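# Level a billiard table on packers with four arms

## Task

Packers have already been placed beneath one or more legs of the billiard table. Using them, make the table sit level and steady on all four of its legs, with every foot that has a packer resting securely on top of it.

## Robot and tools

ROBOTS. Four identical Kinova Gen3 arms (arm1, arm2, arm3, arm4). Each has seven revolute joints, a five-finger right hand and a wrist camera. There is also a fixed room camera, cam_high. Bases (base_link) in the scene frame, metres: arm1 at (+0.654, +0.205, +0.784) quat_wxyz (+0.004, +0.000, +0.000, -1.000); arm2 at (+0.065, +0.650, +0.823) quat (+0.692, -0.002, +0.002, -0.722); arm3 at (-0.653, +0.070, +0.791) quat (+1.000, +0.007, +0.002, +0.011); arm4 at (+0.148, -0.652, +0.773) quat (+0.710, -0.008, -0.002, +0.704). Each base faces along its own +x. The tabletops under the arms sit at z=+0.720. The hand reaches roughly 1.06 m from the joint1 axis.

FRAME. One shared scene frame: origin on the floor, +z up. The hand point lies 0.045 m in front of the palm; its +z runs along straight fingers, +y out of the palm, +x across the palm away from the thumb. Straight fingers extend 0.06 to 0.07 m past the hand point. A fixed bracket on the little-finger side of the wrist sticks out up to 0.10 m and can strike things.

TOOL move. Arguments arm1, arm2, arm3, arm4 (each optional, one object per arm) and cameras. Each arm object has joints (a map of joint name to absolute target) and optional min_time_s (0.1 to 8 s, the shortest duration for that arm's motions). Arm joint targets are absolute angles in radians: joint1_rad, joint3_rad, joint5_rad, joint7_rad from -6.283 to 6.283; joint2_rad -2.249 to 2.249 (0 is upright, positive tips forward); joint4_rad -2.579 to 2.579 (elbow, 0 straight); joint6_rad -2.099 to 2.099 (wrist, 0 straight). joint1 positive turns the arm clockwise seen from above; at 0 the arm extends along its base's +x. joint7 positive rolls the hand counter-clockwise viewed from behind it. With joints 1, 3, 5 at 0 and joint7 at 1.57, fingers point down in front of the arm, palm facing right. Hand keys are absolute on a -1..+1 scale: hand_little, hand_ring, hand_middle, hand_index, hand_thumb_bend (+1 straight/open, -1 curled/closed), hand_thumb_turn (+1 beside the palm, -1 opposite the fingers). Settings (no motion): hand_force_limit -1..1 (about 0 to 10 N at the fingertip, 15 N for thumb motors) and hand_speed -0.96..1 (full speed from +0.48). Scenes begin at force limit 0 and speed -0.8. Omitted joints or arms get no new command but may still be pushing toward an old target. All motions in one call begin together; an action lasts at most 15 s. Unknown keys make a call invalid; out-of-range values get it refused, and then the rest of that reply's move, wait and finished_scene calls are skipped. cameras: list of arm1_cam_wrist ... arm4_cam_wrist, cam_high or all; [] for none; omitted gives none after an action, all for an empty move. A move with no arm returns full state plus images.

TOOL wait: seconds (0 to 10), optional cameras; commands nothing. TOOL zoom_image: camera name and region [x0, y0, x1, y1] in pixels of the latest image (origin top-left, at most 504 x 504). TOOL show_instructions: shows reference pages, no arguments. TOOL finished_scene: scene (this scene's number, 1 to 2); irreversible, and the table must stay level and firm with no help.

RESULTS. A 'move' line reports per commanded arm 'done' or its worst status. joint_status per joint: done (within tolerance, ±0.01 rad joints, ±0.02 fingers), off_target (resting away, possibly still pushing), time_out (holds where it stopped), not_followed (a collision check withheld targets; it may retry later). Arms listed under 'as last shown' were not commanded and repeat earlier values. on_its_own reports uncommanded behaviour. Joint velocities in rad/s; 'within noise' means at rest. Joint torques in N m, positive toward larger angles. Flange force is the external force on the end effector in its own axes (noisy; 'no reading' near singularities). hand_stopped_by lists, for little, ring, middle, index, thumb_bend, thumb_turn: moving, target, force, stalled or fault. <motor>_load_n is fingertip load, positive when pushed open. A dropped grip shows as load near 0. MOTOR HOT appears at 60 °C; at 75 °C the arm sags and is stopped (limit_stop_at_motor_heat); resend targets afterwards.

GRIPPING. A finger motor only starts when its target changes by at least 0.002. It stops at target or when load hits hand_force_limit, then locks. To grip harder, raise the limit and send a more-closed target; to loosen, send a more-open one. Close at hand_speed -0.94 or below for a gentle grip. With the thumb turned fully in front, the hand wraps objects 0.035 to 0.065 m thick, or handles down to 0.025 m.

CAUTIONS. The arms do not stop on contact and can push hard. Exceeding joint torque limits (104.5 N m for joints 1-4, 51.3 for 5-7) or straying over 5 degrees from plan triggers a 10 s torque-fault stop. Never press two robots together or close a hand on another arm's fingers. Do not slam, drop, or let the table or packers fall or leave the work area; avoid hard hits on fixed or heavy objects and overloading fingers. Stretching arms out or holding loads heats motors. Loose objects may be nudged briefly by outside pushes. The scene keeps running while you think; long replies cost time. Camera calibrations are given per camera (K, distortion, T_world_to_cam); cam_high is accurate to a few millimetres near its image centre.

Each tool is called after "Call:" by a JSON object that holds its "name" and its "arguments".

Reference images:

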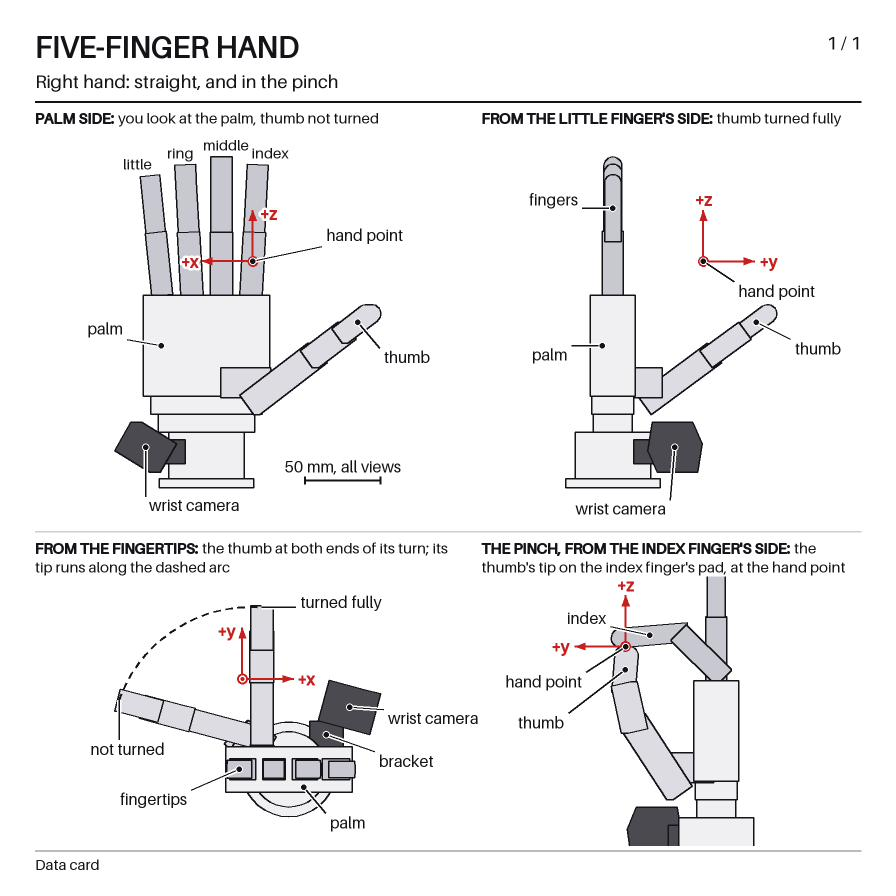

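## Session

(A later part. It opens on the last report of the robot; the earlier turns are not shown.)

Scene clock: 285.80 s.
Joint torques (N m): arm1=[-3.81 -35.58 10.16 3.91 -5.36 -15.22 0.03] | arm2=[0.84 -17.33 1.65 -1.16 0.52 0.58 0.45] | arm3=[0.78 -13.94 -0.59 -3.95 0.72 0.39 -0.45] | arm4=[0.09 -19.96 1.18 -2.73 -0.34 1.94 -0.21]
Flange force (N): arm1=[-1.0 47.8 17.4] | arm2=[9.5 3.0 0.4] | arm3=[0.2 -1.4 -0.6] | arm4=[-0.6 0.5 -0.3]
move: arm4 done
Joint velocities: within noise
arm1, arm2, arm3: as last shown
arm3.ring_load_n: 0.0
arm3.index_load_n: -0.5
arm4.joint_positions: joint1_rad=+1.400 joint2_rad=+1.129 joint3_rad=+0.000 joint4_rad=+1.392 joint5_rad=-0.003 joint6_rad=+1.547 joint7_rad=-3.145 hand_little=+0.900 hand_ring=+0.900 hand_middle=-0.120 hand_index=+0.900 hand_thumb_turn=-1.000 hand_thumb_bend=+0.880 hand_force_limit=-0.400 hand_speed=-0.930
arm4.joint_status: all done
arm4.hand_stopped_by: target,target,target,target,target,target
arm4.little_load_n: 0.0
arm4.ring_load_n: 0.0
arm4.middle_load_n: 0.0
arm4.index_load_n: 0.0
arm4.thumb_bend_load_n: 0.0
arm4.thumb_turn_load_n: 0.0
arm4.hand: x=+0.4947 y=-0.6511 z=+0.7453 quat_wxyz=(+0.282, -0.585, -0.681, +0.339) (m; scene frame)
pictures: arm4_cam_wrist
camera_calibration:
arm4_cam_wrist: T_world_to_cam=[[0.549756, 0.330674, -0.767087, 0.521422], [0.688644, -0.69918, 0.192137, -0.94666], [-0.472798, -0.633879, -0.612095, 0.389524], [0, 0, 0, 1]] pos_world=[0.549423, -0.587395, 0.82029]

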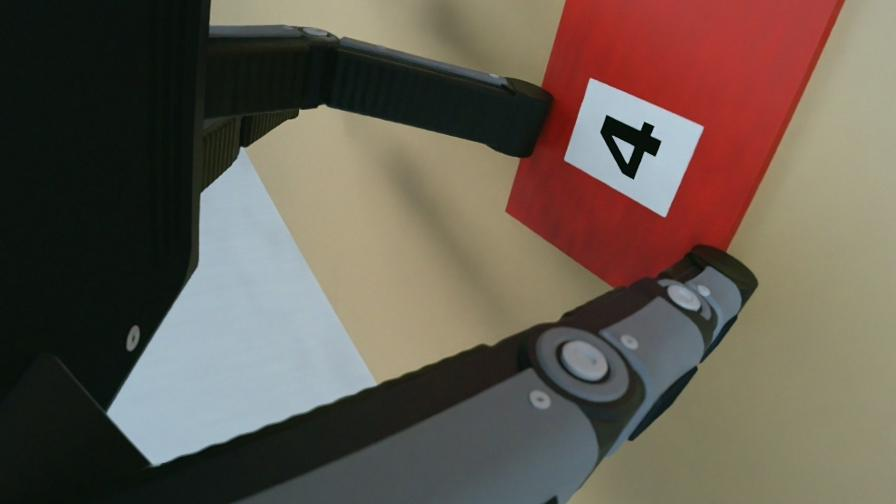

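Call:
{"name": "move", "arguments": {"arm4": {"joints":{"joint2_rad":1.089,"joint4_rad":1.404,"joint6_rad":1.576,"hand_middle":0.15,"hand_thumb_bend":1,"hand_speed":-0.4},"min_time_s":1.5}, "cameras": []}}

Call:
{"name": "move", "arguments": {"arm4": {"joints":{"joint1_rad":1.3806,"joint2_rad":1.101,"joint4_rad":1.4273,"joint5_rad":0.0355,"joint6_rad":1.508,"joint7_rad":-3.115},"min_time_s":2}, "cameras": ["arm4_cam_wrist"]}}

Scene clock: 292.73 s.
Joint torques (N m): arm1=[-3.79 -35.56 10.13 3.9 -5.32 -15.24 0.03] | arm2=[0.83 -17.35 1.56 -1.15 0.51 0.56 0.4] | arm3=[0.81 -13.91 -0.59 -3.9 0.66 0.35 -0.45] | arm4=[0.13 -19.79 1.18 -2.91 -0.33 1.93 -0.21]
Flange force (N): arm1=[-1.1 47.7 17.4] | arm2=[9.5 3.1 0.4] | arm3=[0.2 -1.3 -0.7] | arm4=[-0.6 0.5 -0.4]
move: arm4 done
Joint velocities: within noise
arm1, arm2, arm3: as last shown
arm1.thumb_turn_load_n: -0.5
arm3.index_load_n: 0.0
arm4.joint_positions: joint1_rad=+1.400 joint2_rad=+1.089 joint3_rad=+0.000 joint4_rad=+1.404 joint5_rad=-0.003 joint6_rad=+1.576 joint7_rad=-3.145 hand_little=+0.900 hand_ring=+0.900 hand_middle=+0.150 hand_index=+0.900 hand_thumb_turn=-1.000 hand_thumb_bend=+1.000 hand_force_limit=-0.400 hand_speed=-0.400
arm4.joint_status: all done
arm4.hand_stopped_by: target,target,target,target,target,target
arm4.little_load_n: 0.0
arm4.ring_load_n: -0.5
arm4.middle_load_n: 0.0
arm4.index_load_n: 0.0
arm4.thumb_bend_load_n: 0.0
arm4.thumb_turn_load_n: 0.0
arm4.hand: x=+0.4939 y=-0.6510 z=+0.7656 quat_wxyz=(+0.283, -0.585, -0.681, +0.339) (m; scene frame)
pictures: none
No camera images: "cameras" was empty.

Scene clock: 295.03 s.
Joint torques (N m): arm1=[-3.79 -35.56 10.12 3.95 -5.34 -15.22 0.03] | arm2=[0.87 -17.4 1.6 -1.18 0.52 0.58 0.48] | arm3=[0.84 -14.02 -0.6 -3.87 0.68 0.37 -0.49] | arm4=[0.08 -19.71 1.24 -2.71 -0.27 1.88 -0.22]
Flange force (N): arm1=[-1.1 47.8 17.4] | arm2=[9.6 2.9 0.6] | arm3=[0.3 -1.0 -0.6] | arm4=[-0.7 0.5 -0.4]
move: arm4 done
Joint velocities: within noise
arm1, arm2, arm3: as last shown
arm1.thumb_turn_load_n: 0.0
arm3.thumb_bend_load_n: -0.5
arm4.joint_positions: joint1_rad=+1.381 joint2_rad=+1.101 joint3_rad=+0.000 joint4_rad=+1.427 joint5_rad=+0.036 joint6_rad=+1.508 joint7_rad=-3.115 hand_little=+0.900 hand_ring=+0.900 hand_middle=+0.150 hand_index=+0.900 hand_thumb_turn=-1.000 hand_thumb_bend=+1.000 hand_force_limit=-0.400 hand_speed=-0.400
arm4.joint_status: all done
arm4.hand_stopped_by: target,target,target,target,target,target
arm4.little_load_n: 0.0
arm4.ring_load_n: 0.0
arm4.middle_load_n: 0.0
arm4.index_load_n: 0.0
arm4.thumb_bend_load_n: 0.0
arm4.thumb_turn_load_n: 0.0
arm4.hand: x=+0.4990 y=-0.6543 z=+0.7476 quat_wxyz=(+0.262, -0.565, -0.706, +0.338) (m; scene frame)
pictures: arm4_cam_wrist
camera_calibration:
arm4_cam_wrist: T_world_to_cam=[[0.54814, 0.373606, -0.748305, 0.536839], [0.729504, -0.651182, 0.209252, -0.953981], [-0.409105, -0.660591, -0.629486, 0.354695], [0, 0, 0, 1]] pos_world=[0.546778, -0.587473, 0.824617]

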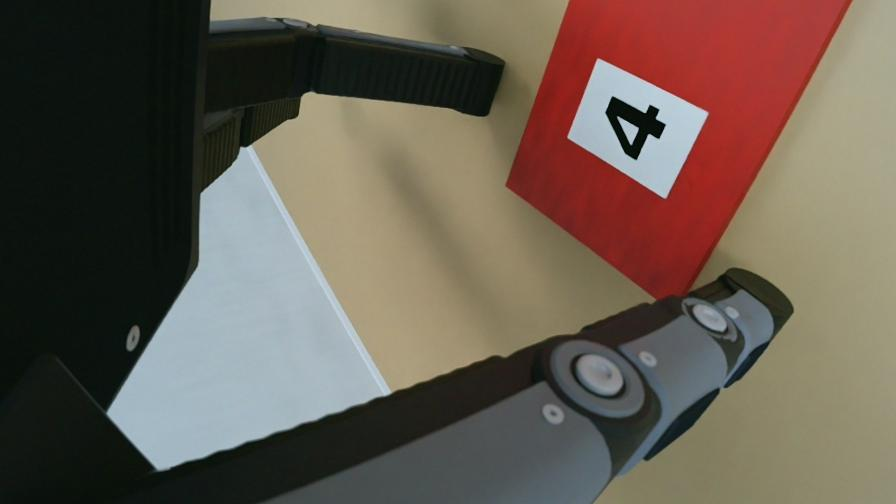

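Call:
{"name": "move", "arguments": {"arm4": {"joints":{"joint2_rad":1.1065,"joint4_rad":1.4257,"joint6_rad":1.5041},"min_time_s":1}, "cameras": []}}

Call:
{"name": "move", "arguments": {"arm4": {"joints":{"joint2_rad":1.1082,"joint4_rad":1.4252,"joint6_rad":1.5029},"min_time_s":1}, "cameras": []}}

Scene clock: 297.23 s.
Joint torques (N m): arm1=[-3.79 -35.61 10.14 3.92 -5.34 -15.24 0.02] | arm2=[0.83 -17.31 1.62 -1.15 0.55 0.56 0.44] | arm3=[0.72 -13.93 -0.62 -3.9 0.64 0.36 -0.47] | arm4=[0.14 -15.84 0.92 -3.61 -0.4 -1.15 -0.15]
Flange force (N): arm1=[-1.1 47.9 17.4] | arm2=[9.5 3.0 0.2] | arm3=[0.0 -1.2 -0.6] | arm4=[-0.5 -9.6 -7.8]
move: arm4 done
Joint velocities: within noise
arm1, arm2, arm3: as last shown
arm1.little_load_n: -0.5
arm1.ring_load_n: -0.5
arm1.index_load_n: -0.5
arm3.thumb_bend_load_n: 0.0
arm4.joint_positions: joint1_rad=+1.381 joint2_rad=+1.106 joint3_rad=+0.000 joint4_rad=+1.426 joint5_rad=+0.036 joint6_rad=+1.504 joint7_rad=-3.115 hand_little=+0.900 hand_ring=+0.900 hand_middle=+0.150 hand_index=+0.900 hand_thumb_turn=-1.000 hand_thumb_bend=+1.000 hand_force_limit=-0.400 hand_speed=-0.400
arm4.joint_status: all done
arm4.hand_stopped_by: target,target,target,target,target,target
arm4.little_load_n: 0.0
arm4.ring_load_n: 0.0
arm4.middle_load_n: -1.5
arm4.index_load_n: 0.0
arm4.thumb_bend_load_n: 0.0
arm4.thumb_turn_load_n: 0.0
arm4.hand: x=+0.4990 y=-0.6543 z=+0.7449 quat_wxyz=(+0.262, -0.565, -0.706, +0.338) (m; scene frame)
pictures: none
No camera images: "cameras" was empty.

Scene clock: 298.53 s.
Joint torques (N m): arm1=[-3.81 -35.55 10.17 3.94 -5.33 -15.26 0.03] | arm2=[0.82 -17.33 1.6 -1.16 0.52 0.56 0.44] | arm3=[0.79 -14 -0.56 -3.88 0.68 0.4 -0.45] | arm4=[0.19 -10.8 0.46 -4.81 -0.54 -5.17 -0.02]
Flange force (N): arm1=[-1.2 47.8 17.4] | arm2=[9.5 3.0 0.3] | arm3=[0.3 -1.1 -0.5] | arm4=[-0.3 -22.7 -17.6]
move: arm4 done
Joint velocities: within noise
arm1, arm2, arm3: as last shown
arm1.little_load_n: 0.0
arm1.ring_load_n: 0.0
arm1.index_load_n: 0.0
arm1.thumb_turn_load_n: -0.5
arm3.thumb_bend_load_n: -0.5
arm4.joint_positions: joint1_rad=+1.381 joint2_rad=+1.108 joint3_rad=+0.000 joint4_rad=+1.425 joint5_rad=+0.036 joint6_rad=+1.503 joint7_rad=-3.115 hand_little=+0.900 hand_ring=+0.900 hand_middle=+0.150 hand_index=+0.900 hand_thumb_turn=-1.000 hand_thumb_bend=+1.000 hand_force_limit=-0.400 hand_speed=-0.400
arm4.joint_status: all done
arm4.hand_stopped_by: target,target,target,target,target,target
arm4.little_load_n: 0.0
arm4.ring_load_n: 0.0
arm4.middle_load_n: -3.5
arm4.index_load_n: -0.5
arm4.thumb_bend_load_n: 0.0
arm4.thumb_turn_load_n: 0.0
arm4.hand: x=+0.4990 y=-0.6543 z=+0.7440 quat_wxyz=(+0.262, -0.565, -0.706, +0.338) (m; scene frame)
pictures: none
No camera images: "cameras" was empty.

Call:
{"name": "move", "arguments": {"arm4": {"joints":{"joint2_rad":1.1040,"joint4_rad":1.4264,"joint6_rad":1.5059},"min_time_s":1}, "cameras": []}}

Call:
{"name": "move", "arguments": {"arm4": {"joints":{"hand_middle":0.02,"hand_speed":-0.9}}, "cameras": []}}

Call:
{"name": "move", "arguments": {"arm4": {"joints":{"joint2_rad":1.1067,"joint4_rad":1.4256,"joint6_rad":1.5040},"min_time_s":1}, "cameras": ["arm4_cam_wrist"]}}

Scene clock: 300.83 s.
Joint torques (N m): arm1=[-3.79 -35.61 10.1 3.91 -5.34 -15.24 0.02] | arm2=[0.8 -17.32 1.64 -1.15 0.51 0.59 0.41] | arm3=[0.87 -13.96 -0.55 -3.74 0.69 0.38 -0.48] | arm4=[0.06 -19.74 1.25 -2.7 -0.28 1.87 -0.22]
Flange force (N): arm1=[-1.0 47.9 17.4] | arm2=[9.4 3.1 0.4] | arm3=[0.4 -0.7 -0.9] | arm4=[-0.7 0.6 -0.4]
move: arm4 done
Joint velocities: within noise
arm1: as last shown
arm1.index_load_n: -0.5
arm1.thumb_turn_load_n: 0.0
arm2.joint_positions: joint1_rad=-1.419 joint2_rad=+0.714 joint3_rad=+0.000 joint4_rad=+1.970 joint5_rad=+0.340 joint6_rad=+0.827 joint7_rad=-4.340 hand_little=+1.000 hand_ring=+1.000 hand_middle=+1.000 hand_index=+1.000 hand_thumb_turn=+1.000 hand_thumb_bend=+1.000 hand_force_limit=+0.000 hand_speed=-0.800
arm2.joint_status: not commanded
arm2.hand_stopped_by: target,target,target,target,target,target
arm2.little_load_n: 0.0
arm2.ring_load_n: 0.0
arm2.middle_load_n: 0.0
arm2.index_load_n: 0.0
arm2.thumb_bend_load_n: 0.0
arm2.thumb_turn_load_n: 0.0
arm2.hand: x=+0.3511 y=+0.4219 z=+0.8598 quat_wxyz=(-0.046, -0.952, -0.222, +0.205) (m; scene frame)
arm3.joint_positions: joint1_rad=-1.432 joint2_rad=+0.597 joint3_rad=+0.000 joint4_rad=+2.082 joint5_rad=+0.697 joint6_rad=+0.706 joint7_rad=-3.983 hand_little=+1.000 hand_ring=+1.000 hand_middle=+1.000 hand_index=+1.000 hand_thumb_turn=+1.000 hand_thumb_bend=+1.000 hand_force_limit=+0.000 hand_speed=-0.800
arm3.joint_status: not commanded
arm3.hand_stopped_by: target,target,target,target,target,target
arm3.little_load_n: 0.0
arm3.ring_load_n: 0.0
arm3.middle_load_n: 0.5
arm3.index_load_n: 0.0
arm3.thumb_bend_load_n: 0.0
arm3.thumb_turn_load_n: 0.0
arm3.hand: x=-0.4075 y=+0.4378 z=+0.8694 quat_wxyz=(-0.214, -0.179, -0.960, +0.034) (m; scene frame)
arm4.joint_positions: joint1_rad=+1.381 joint2_rad=+1.104 joint3_rad=+0.000 joint4_rad=+1.426 joint5_rad=+0.036 joint6_rad=+1.506 joint7_rad=-3.115 hand_little=+0.900 hand_ring=+0.900 hand_middle=+0.150 hand_index=+0.900 hand_thumb_turn=-1.000 hand_thumb_bend=+1.000 hand_force_limit=-0.400 hand_speed=-0.400
arm4.joint_status: all done
arm4.hand_stopped_by: target,target,target,target,target,target
arm4.little_load_n: 0.0
arm4.ring_load_n: 0.0
arm4.middle_load_n: 0.0
arm4.index_load_n: 0.0
arm4.thumb_bend_load_n: 0.0
arm4.thumb_turn_load_n: 0.0
arm4.hand: x=+0.4990 y=-0.6543 z=+0.7461 quat_wxyz=(+0.262, -0.565, -0.706, +0.338) (m; scene frame)
pictures: none
No camera images: "cameras" was empty.

Scene clock: 301.77 s.
Joint torques (N m): arm1=[-3.77 -35.57 10.14 3.9 -5.33 -15.25 0.02] | arm2=[0.82 -17.32 1.56 -1.19 0.52 0.57 0.49] | arm3=[0.88 -13.94 -0.6 -3.95 0.69 0.4 -0.45] | arm4=[0.09 -19.76 1.25 -2.73 -0.25 1.86 -0.21]
Flange force (N): arm1=[-1.1 47.7 17.4] | arm2=[9.4 2.9 0.4] | arm3=[0.4 -1.5 -0.6] | arm4=[-0.6 0.6 -0.4]
move: arm4 done
Joint velocities: within noise
arm1, arm2, arm3: as last shown
arm1.index_load_n: 0.0
arm1.thumb_turn_load_n: -0.5
arm3.middle_load_n: 0.0
arm4.joint_positions: joint1_rad=+1.381 joint2_rad=+1.104 joint3_rad=+0.000 joint4_rad=+1.426 joint5_rad=+0.036 joint6_rad=+1.506 joint7_rad=-3.115 hand_little=+0.900 hand_ring=+0.900 hand_middle=+0.020 hand_index=+0.900 hand_thumb_turn=-1.000 hand_thumb_bend=+1.000 hand_force_limit=-0.400 hand_speed=-0.900
arm4.joint_status: all done
arm4.hand_stopped_by: target,target,target,target,target,target
arm4.little_load_n: 0.0
arm4.ring_load_n: 0.0
arm4.middle_load_n: 0.0
arm4.index_load_n: 0.0
arm4.thumb_bend_load_n: 0.0
arm4.thumb_turn_load_n: 0.0
arm4.hand: x=+0.4990 y=-0.6543 z=+0.7461 quat_wxyz=(+0.262, -0.565, -0.706, +0.338) (m; scene frame)
pictures: none
No camera images: "cameras" was empty.

Scene clock: 303.07 s.
Joint torques (N m): arm1=[-3.79 -35.6 10.12 3.93 -5.35 -15.22 0.02] | arm2=[0.83 -17.38 1.56 -1.13 0.51 0.58 0.45] | arm3=[0.78 -13.89 -0.51 -3.9 0.66 0.37 -0.51] | arm4=[0.11 -19.73 1.23 -2.73 -0.26 1.86 -0.22]
Flange force (N): arm1=[-1.1 47.9 17.4] | arm2=[9.6 3.1 0.5] | arm3=[0.0 -1.1 -0.9] | arm4=[-0.6 0.4 -0.3]
move: arm4 done
Joint velocities: within noise
arm1.joint_positions: joint1_rad=-0.968 joint2_rad=+1.490 joint3_rad=+0.000 joint4_rad=+2.122 joint5_rad=-0.976 joint6_rad=-1.850 joint7_rad=-0.387 hand_little=+1.000 hand_ring=+1.000 hand_middle=+1.000 hand_index=+1.000 hand_thumb_turn=+1.000 hand_thumb_bend=+1.000 hand_force_limit=+0.000 hand_speed=-0.800
arm1.joint_status: not commanded
arm1.hand_stopped_by: target,target,target,target,target,target
arm1.little_load_n: 0.0
arm1.ring_load_n: 0.0
arm1.middle_load_n: 0.0
arm1.index_load_n: 0.0
arm1.thumb_bend_load_n: 0.0
arm1.thumb_turn_load_n: 0.0
arm1.hand: x=+0.1587 y=-0.0589 z=+0.7627 quat_wxyz=(+0.486, -0.486, -0.512, +0.514) (m; scene frame)
arm2, arm3: as last shown
arm4.joint_positions: joint1_rad=+1.381 joint2_rad=+1.107 joint3_rad=+0.000 joint4_rad=+1.426 joint5_rad=+0.036 joint6_rad=+1.504 joint7_rad=-3.115 hand_little=+0.900 hand_ring=+0.900 hand_middle=+0.020 hand_index=+0.900 hand_thumb_turn=-1.000 hand_thumb_bend=+1.000 hand_force_limit=-0.400 hand_speed=-0.900
arm4.joint_status: all done
arm4.hand_stopped_by: target,target,target,target,target,target
arm4.little_load_n: 0.0
arm4.ring_load_n: 0.0
arm4.middle_load_n: 0.0
arm4.index_load_n: 0.0
arm4.thumb_bend_load_n: 0.0
arm4.thumb_turn_load_n: 0.5
arm4.hand: x=+0.4991 y=-0.6543 z=+0.7448 quat_wxyz=(+0.262, -0.565, -0.706, +0.338) (m; scene frame)
pictures: arm4_cam_wrist
camera_calibration:
arm4_cam_wrist: T_world_to_cam=[[0.548195, 0.37369, -0.748223, 0.534603], [0.729524, -0.651148, 0.209287, -0.953532], [-0.408996, -0.660577, -0.629572, 0.352863], [0, 0, 0, 1]] pos_world=[0.546877, -0.587573, 0.821717]

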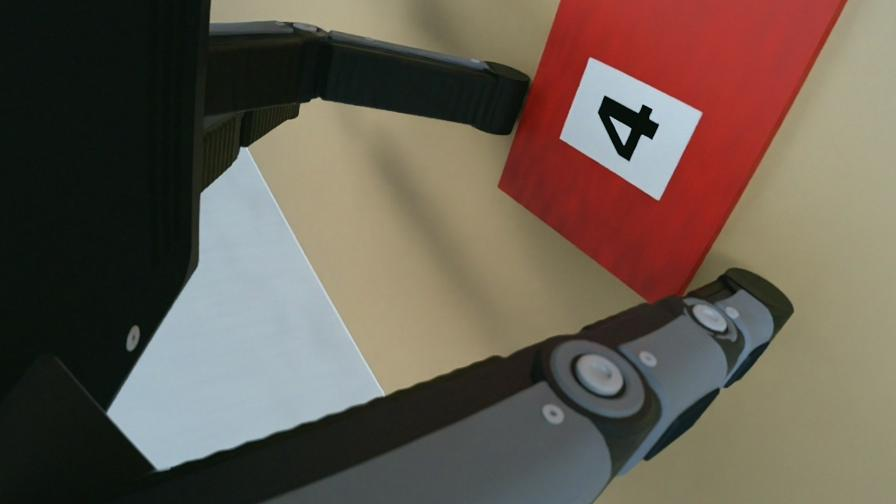

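Call:
{"name": "move", "arguments": {"arm4": {"joints":{"hand_middle":-0.06}}, "cameras": []}}

Call:
{"name": "move", "arguments": {"arm4": {"joints":{"joint2_rad":1.1086,"joint4_rad":1.4251,"joint6_rad":1.5026},"min_time_s":1}, "cameras": []}}

Call:
{"name": "move", "arguments": {"arm4": {"joints":{"hand_middle":-0.2}}, "cameras": ["arm4_cam_wrist"]}}

Scene clock: 304.73 s.
Joint torques (N m): arm1=[-3.79 -35.57 10.11 3.93 -5.35 -15.23 0.03] | arm2=[0.84 -17.35 1.61 -1.13 0.56 0.58 0.45] | arm3=[0.8 -13.9 -0.58 -3.85 0.72 0.38 -0.46] | arm4=[0.1 -19.75 1.26 -2.72 -0.3 1.87 -0.21]
Flange force (N): arm1=[-1.0 47.8 17.5] | arm2=[9.6 3.0 0.3] | arm3=[0.1 -1.1 -0.9] | arm4=[-0.6 0.5 -0.3]
move: arm4 done
Joint velocities: within noise
arm1, arm2, arm3: as last shown
arm4.joint_positions: joint1_rad=+1.381 joint2_rad=+1.107 joint3_rad=+0.000 joint4_rad=+1.426 joint5_rad=+0.036 joint6_rad=+1.504 joint7_rad=-3.115 hand_little=+0.900 hand_ring=+0.900 hand_middle=-0.060 hand_index=+0.900 hand_thumb_turn=-1.000 hand_thumb_bend=+1.000 hand_force_limit=-0.400 hand_speed=-0.900
arm4.joint_status: all done
arm4.hand_stopped_by: target,target,target,target,target,target
arm4.little_load_n: -0.5
arm4.ring_load_n: -0.5
arm4.middle_load_n: 0.0
arm4.index_load_n: 0.0
arm4.thumb_bend_load_n: 0.0
arm4.thumb_turn_load_n: 0.0
arm4.hand: x=+0.4991 y=-0.6543 z=+0.7448 quat_wxyz=(+0.262, -0.565, -0.706, +0.338) (m; scene frame)
pictures: none
No camera images: "cameras" was empty.

Scene clock: 306.00 s.
Joint torques (N m): arm1=[-3.76 -35.59 10.13 3.9 -5.36 -15.26 0.03] | arm2=[0.78 -17.34 1.6 -1.15 0.48 0.58 0.45] | arm3=[0.72 -13.93 -0.63 -3.86 0.72 0.38 -0.51] | arm4=[0.07 -19.71 1.24 -2.8 -0.27 1.8 -0.23]
Flange force (N): arm1=[-1.1 47.8 17.4] | arm2=[9.4 3.1 0.4] | arm3=[-0.1 -0.9 -0.8] | arm4=[-0.7 0.1 -0.3]
move: arm4 done
Joint velocities: within noise
arm1, arm2, arm3: as last shown
arm3.thumb_bend_load_n: -0.5
arm4.joint_positions: joint1_rad=+1.381 joint2_rad=+1.109 joint3_rad=+0.000 joint4_rad=+1.425 joint5_rad=+0.036 joint6_rad=+1.503 joint7_rad=-3.115 hand_little=+0.900 hand_ring=+0.900 hand_middle=-0.060 hand_index=+0.900 hand_thumb_turn=-1.000 hand_thumb_bend=+1.000 hand_force_limit=-0.400 hand_speed=-0.900
arm4.joint_status: all done
arm4.hand_stopped_by: target,target,target,target,target,target
arm4.little_load_n: 0.0
arm4.ring_load_n: 0.0
arm4.middle_load_n: 0.0
arm4.index_load_n: 0.0
arm4.thumb_bend_load_n: 0.0
arm4.thumb_turn_load_n: 0.0
arm4.hand: x=+0.4990 y=-0.6543 z=+0.7438 quat_wxyz=(+0.262, -0.565, -0.706, +0.338) (m; scene frame)
pictures: none
No camera images: "cameras" was empty.

Scene clock: 307.00 s.
Joint torques (N m): arm1=[-3.79 -35.59 10.15 3.9 -5.35 -15.21 0.03] | arm2=[0.77 -17.33 1.61 -1.1 0.56 0.57 0.46] | arm3=[0.97 -13.91 -0.63 -3.9 0.71 0.4 -0.48] | arm4=[0.09 -19.74 1.26 -2.69 -0.27 1.87 -0.21]
Flange force (N): arm1=[-1.0 47.8 17.3] | arm2=[9.6 3.2 0.2] | arm3=[0.5 -1.4 -0.7] | arm4=[-0.6 0.5 -0.4]
move: arm4 done
Joint velocities: within noise
arm1, arm2, arm3: as last shown
arm3.thumb_bend_load_n: 0.0
arm4.joint_positions: joint1_rad=+1.381 joint2_rad=+1.109 joint3_rad=+0.000 joint4_rad=+1.425 joint5_rad=+0.036 joint6_rad=+1.503 joint7_rad=-3.115 hand_little=+0.900 hand_ring=+0.900 hand_middle=-0.200 hand_index=+0.900 hand_thumb_turn=-1.000 hand_thumb_bend=+1.000 hand_force_limit=-0.400 hand_speed=-0.900
arm4.joint_status: all done
arm4.hand_stopped_by: target,target,target,target,target,target
arm4.little_load_n: 0.0
arm4.ring_load_n: 0.0
arm4.middle_load_n: 0.0
arm4.index_load_n: 0.0
arm4.thumb_bend_load_n: 0.0
arm4.thumb_turn_load_n: 0.0
arm4.hand: x=+0.4991 y=-0.6543 z=+0.7438 quat_wxyz=(+0.262, -0.565, -0.706, +0.338) (m; scene frame)
pictures: arm4_cam_wrist
camera_calibration:
arm4_cam_wrist: T_world_to_cam=[[0.548117, 0.3738, -0.748225, 0.534039], [0.729568, -0.651143, 0.20915, -0.953253], [-0.409021, -0.66052, -0.629615, 0.352379], [0, 0, 0, 1]] pos_world=[0.546878, -0.587574, 0.820817]

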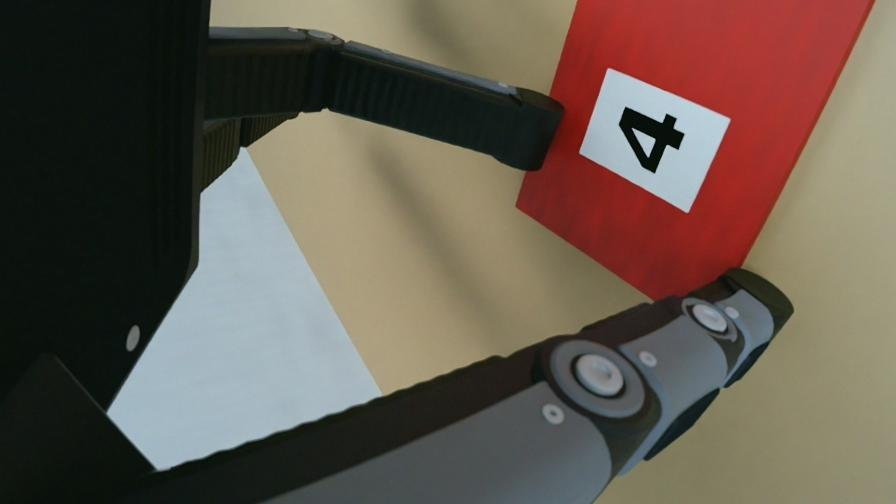

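Call:
{"name": "move", "arguments": {"arm4": {"joints":{"joint2_rad":0.95,"joint4_rad":1.47,"joint6_rad":1.55,"hand_middle":1,"hand_index":1,"hand_ring":1,"hand_little":1,"hand_thumb_bend":1,"hand_thumb_turn":1,"hand_speed":0.0},"min_time_s":2}, "cameras": []}}

Call:
{"name": "move", "arguments": {"arm4": {"joints":{"joint1_rad":1.164,"joint2_rad":0.564,"joint4_rad":1.946,"joint5_rad":0.304,"joint6_rad":0.681,"joint7_rad":-0.377},"min_time_s":4}, "cameras": ["arm4_cam_wrist","cam_high"]}}

Scene clock: 315.73 s.
Joint torques (N m): arm1=[-3.79 -35.57 10.13 3.91 -5.34 -15.22 0.03] | arm2=[0.8 -17.34 1.57 -1.18 0.51 0.56 0.48] | arm3=[0.82 -13.95 -0.4 -3.9 0.68 0.36 -0.47] | arm4=[0.07 -19 1.23 -3.52 -0.25 1.78 -0.24]
Flange force (N): arm1=[-1.0 47.8 17.4] | arm2=[9.4 3.0 0.4] | arm3=[0.2 -1.1 -1.0] | arm4=[-0.7 0.5 -0.3]
move: arm4 done
Joint velocities: within noise
arm1, arm2, arm3: as last shown
arm1.little_load_n: -0.5
arm1.ring_load_n: -0.5
arm1.thumb_bend_load_n: -0.5
arm4.joint_positions: joint1_rad=+1.381 joint2_rad=+0.950 joint3_rad=+0.000 joint4_rad=+1.470 joint5_rad=+0.036 joint6_rad=+1.550 joint7_rad=-3.115 hand_little=+1.000 hand_ring=+1.000 hand_middle=+1.000 hand_index=+1.000 hand_thumb_turn=+1.000 hand_thumb_bend=+1.000 hand_force_limit=-0.400 hand_speed=+0.000
arm4.joint_status: all done
arm4.hand_stopped_by: target,target,target,target,target,target
arm4.little_load_n: 0.0
arm4.ring_load_n: 0.0
arm4.middle_load_n: 0.0
arm4.index_load_n: 0.0
arm4.thumb_bend_load_n: -0.5
arm4.thumb_turn_load_n: -0.5
arm4.hand: x=+0.5086 y=-0.6520 z=+0.8096 quat_wxyz=(+0.242, -0.574, -0.716, +0.315) (m; scene frame)
pictures: none
No camera images: "cameras" was empty.

Scene clock: 320.10 s.
Joint torques (N m): arm1=[-3.79 -35.57 10.1 3.94 -5.35 -15.24 0.02] | arm2=[0.77 -17.28 1.68 -1.15 0.52 0.59 0.46] | arm3=[0.82 -13.92 -0.51 -3.81 0.69 0.37 -0.4] | arm4=[0.07 -14.89 1.21 -4.71 -0.12 0.19 -0.18]
Flange force (N): arm1=[-1.1 47.8 17.5] | arm2=[9.4 3.0 0.3] | arm3=[0.4 -1.1 -0.8] | arm4=[0.8 -0.7 0.2]
move: arm4 done
Joint velocities: within noise
arm1, arm2, arm3: as last shown
arm1.ring_load_n: 0.0
arm1.thumb_bend_load_n: 0.0
arm1.thumb_turn_load_n: -0.5
arm4.joint_positions: joint1_rad=+1.164 joint2_rad=+0.564 joint3_rad=+0.000 joint4_rad=+1.946 joint5_rad=+0.304 joint6_rad=+0.681 joint7_rad=-0.377 hand_little=+1.000 hand_ring=+1.000 hand_middle=+1.000 hand_index=+1.000 hand_thumb_turn=+1.000 hand_thumb_bend=+1.000 hand_force_limit=-0.400 hand_speed=+0.000
arm4.joint_status: all done
arm4.hand_stopped_by: target,target,target,target,target,target
arm4.little_load_n: 0.0
arm4.ring_load_n: 0.0
arm4.middle_load_n: 0.0
arm4.index_load_n: 0.0
arm4.thumb_bend_load_n: 0.0
arm4.thumb_turn_load_n: 0.0
arm4.hand: x=+0.4854 y=-0.5607 z=+0.8415 quat_wxyz=(+0.057, +0.789, -0.606, +0.084) (m; scene frame)
pictures: arm4_cam_wrist, cam_high
camera_calibration:
arm4_cam_wrist: T_world_to_cam=[[-0.872741, -0.486215, 0.0438045, 0.120575], [-0.433736, 0.813455, 0.387511, 0.332957], [-0.224046, 0.319197, -0.920824, 1.17475], [0, 0, 0, 1]] pos_world=[0.512844, -0.587197, 0.947431]

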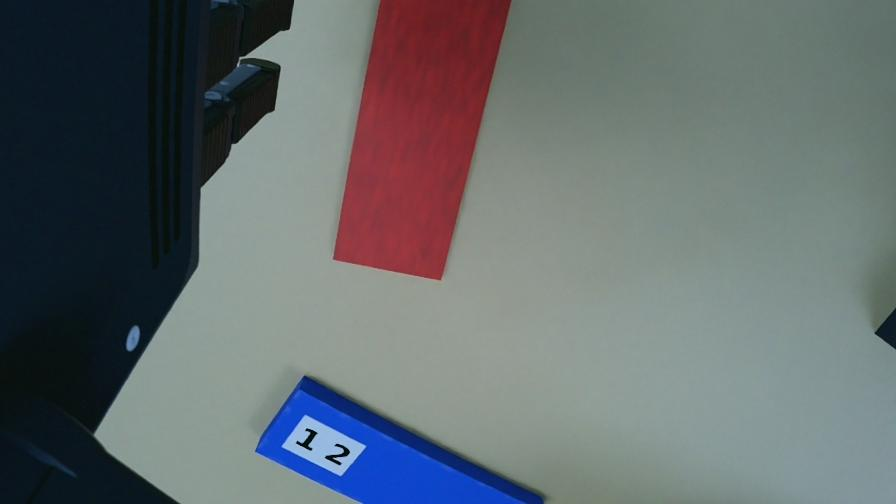

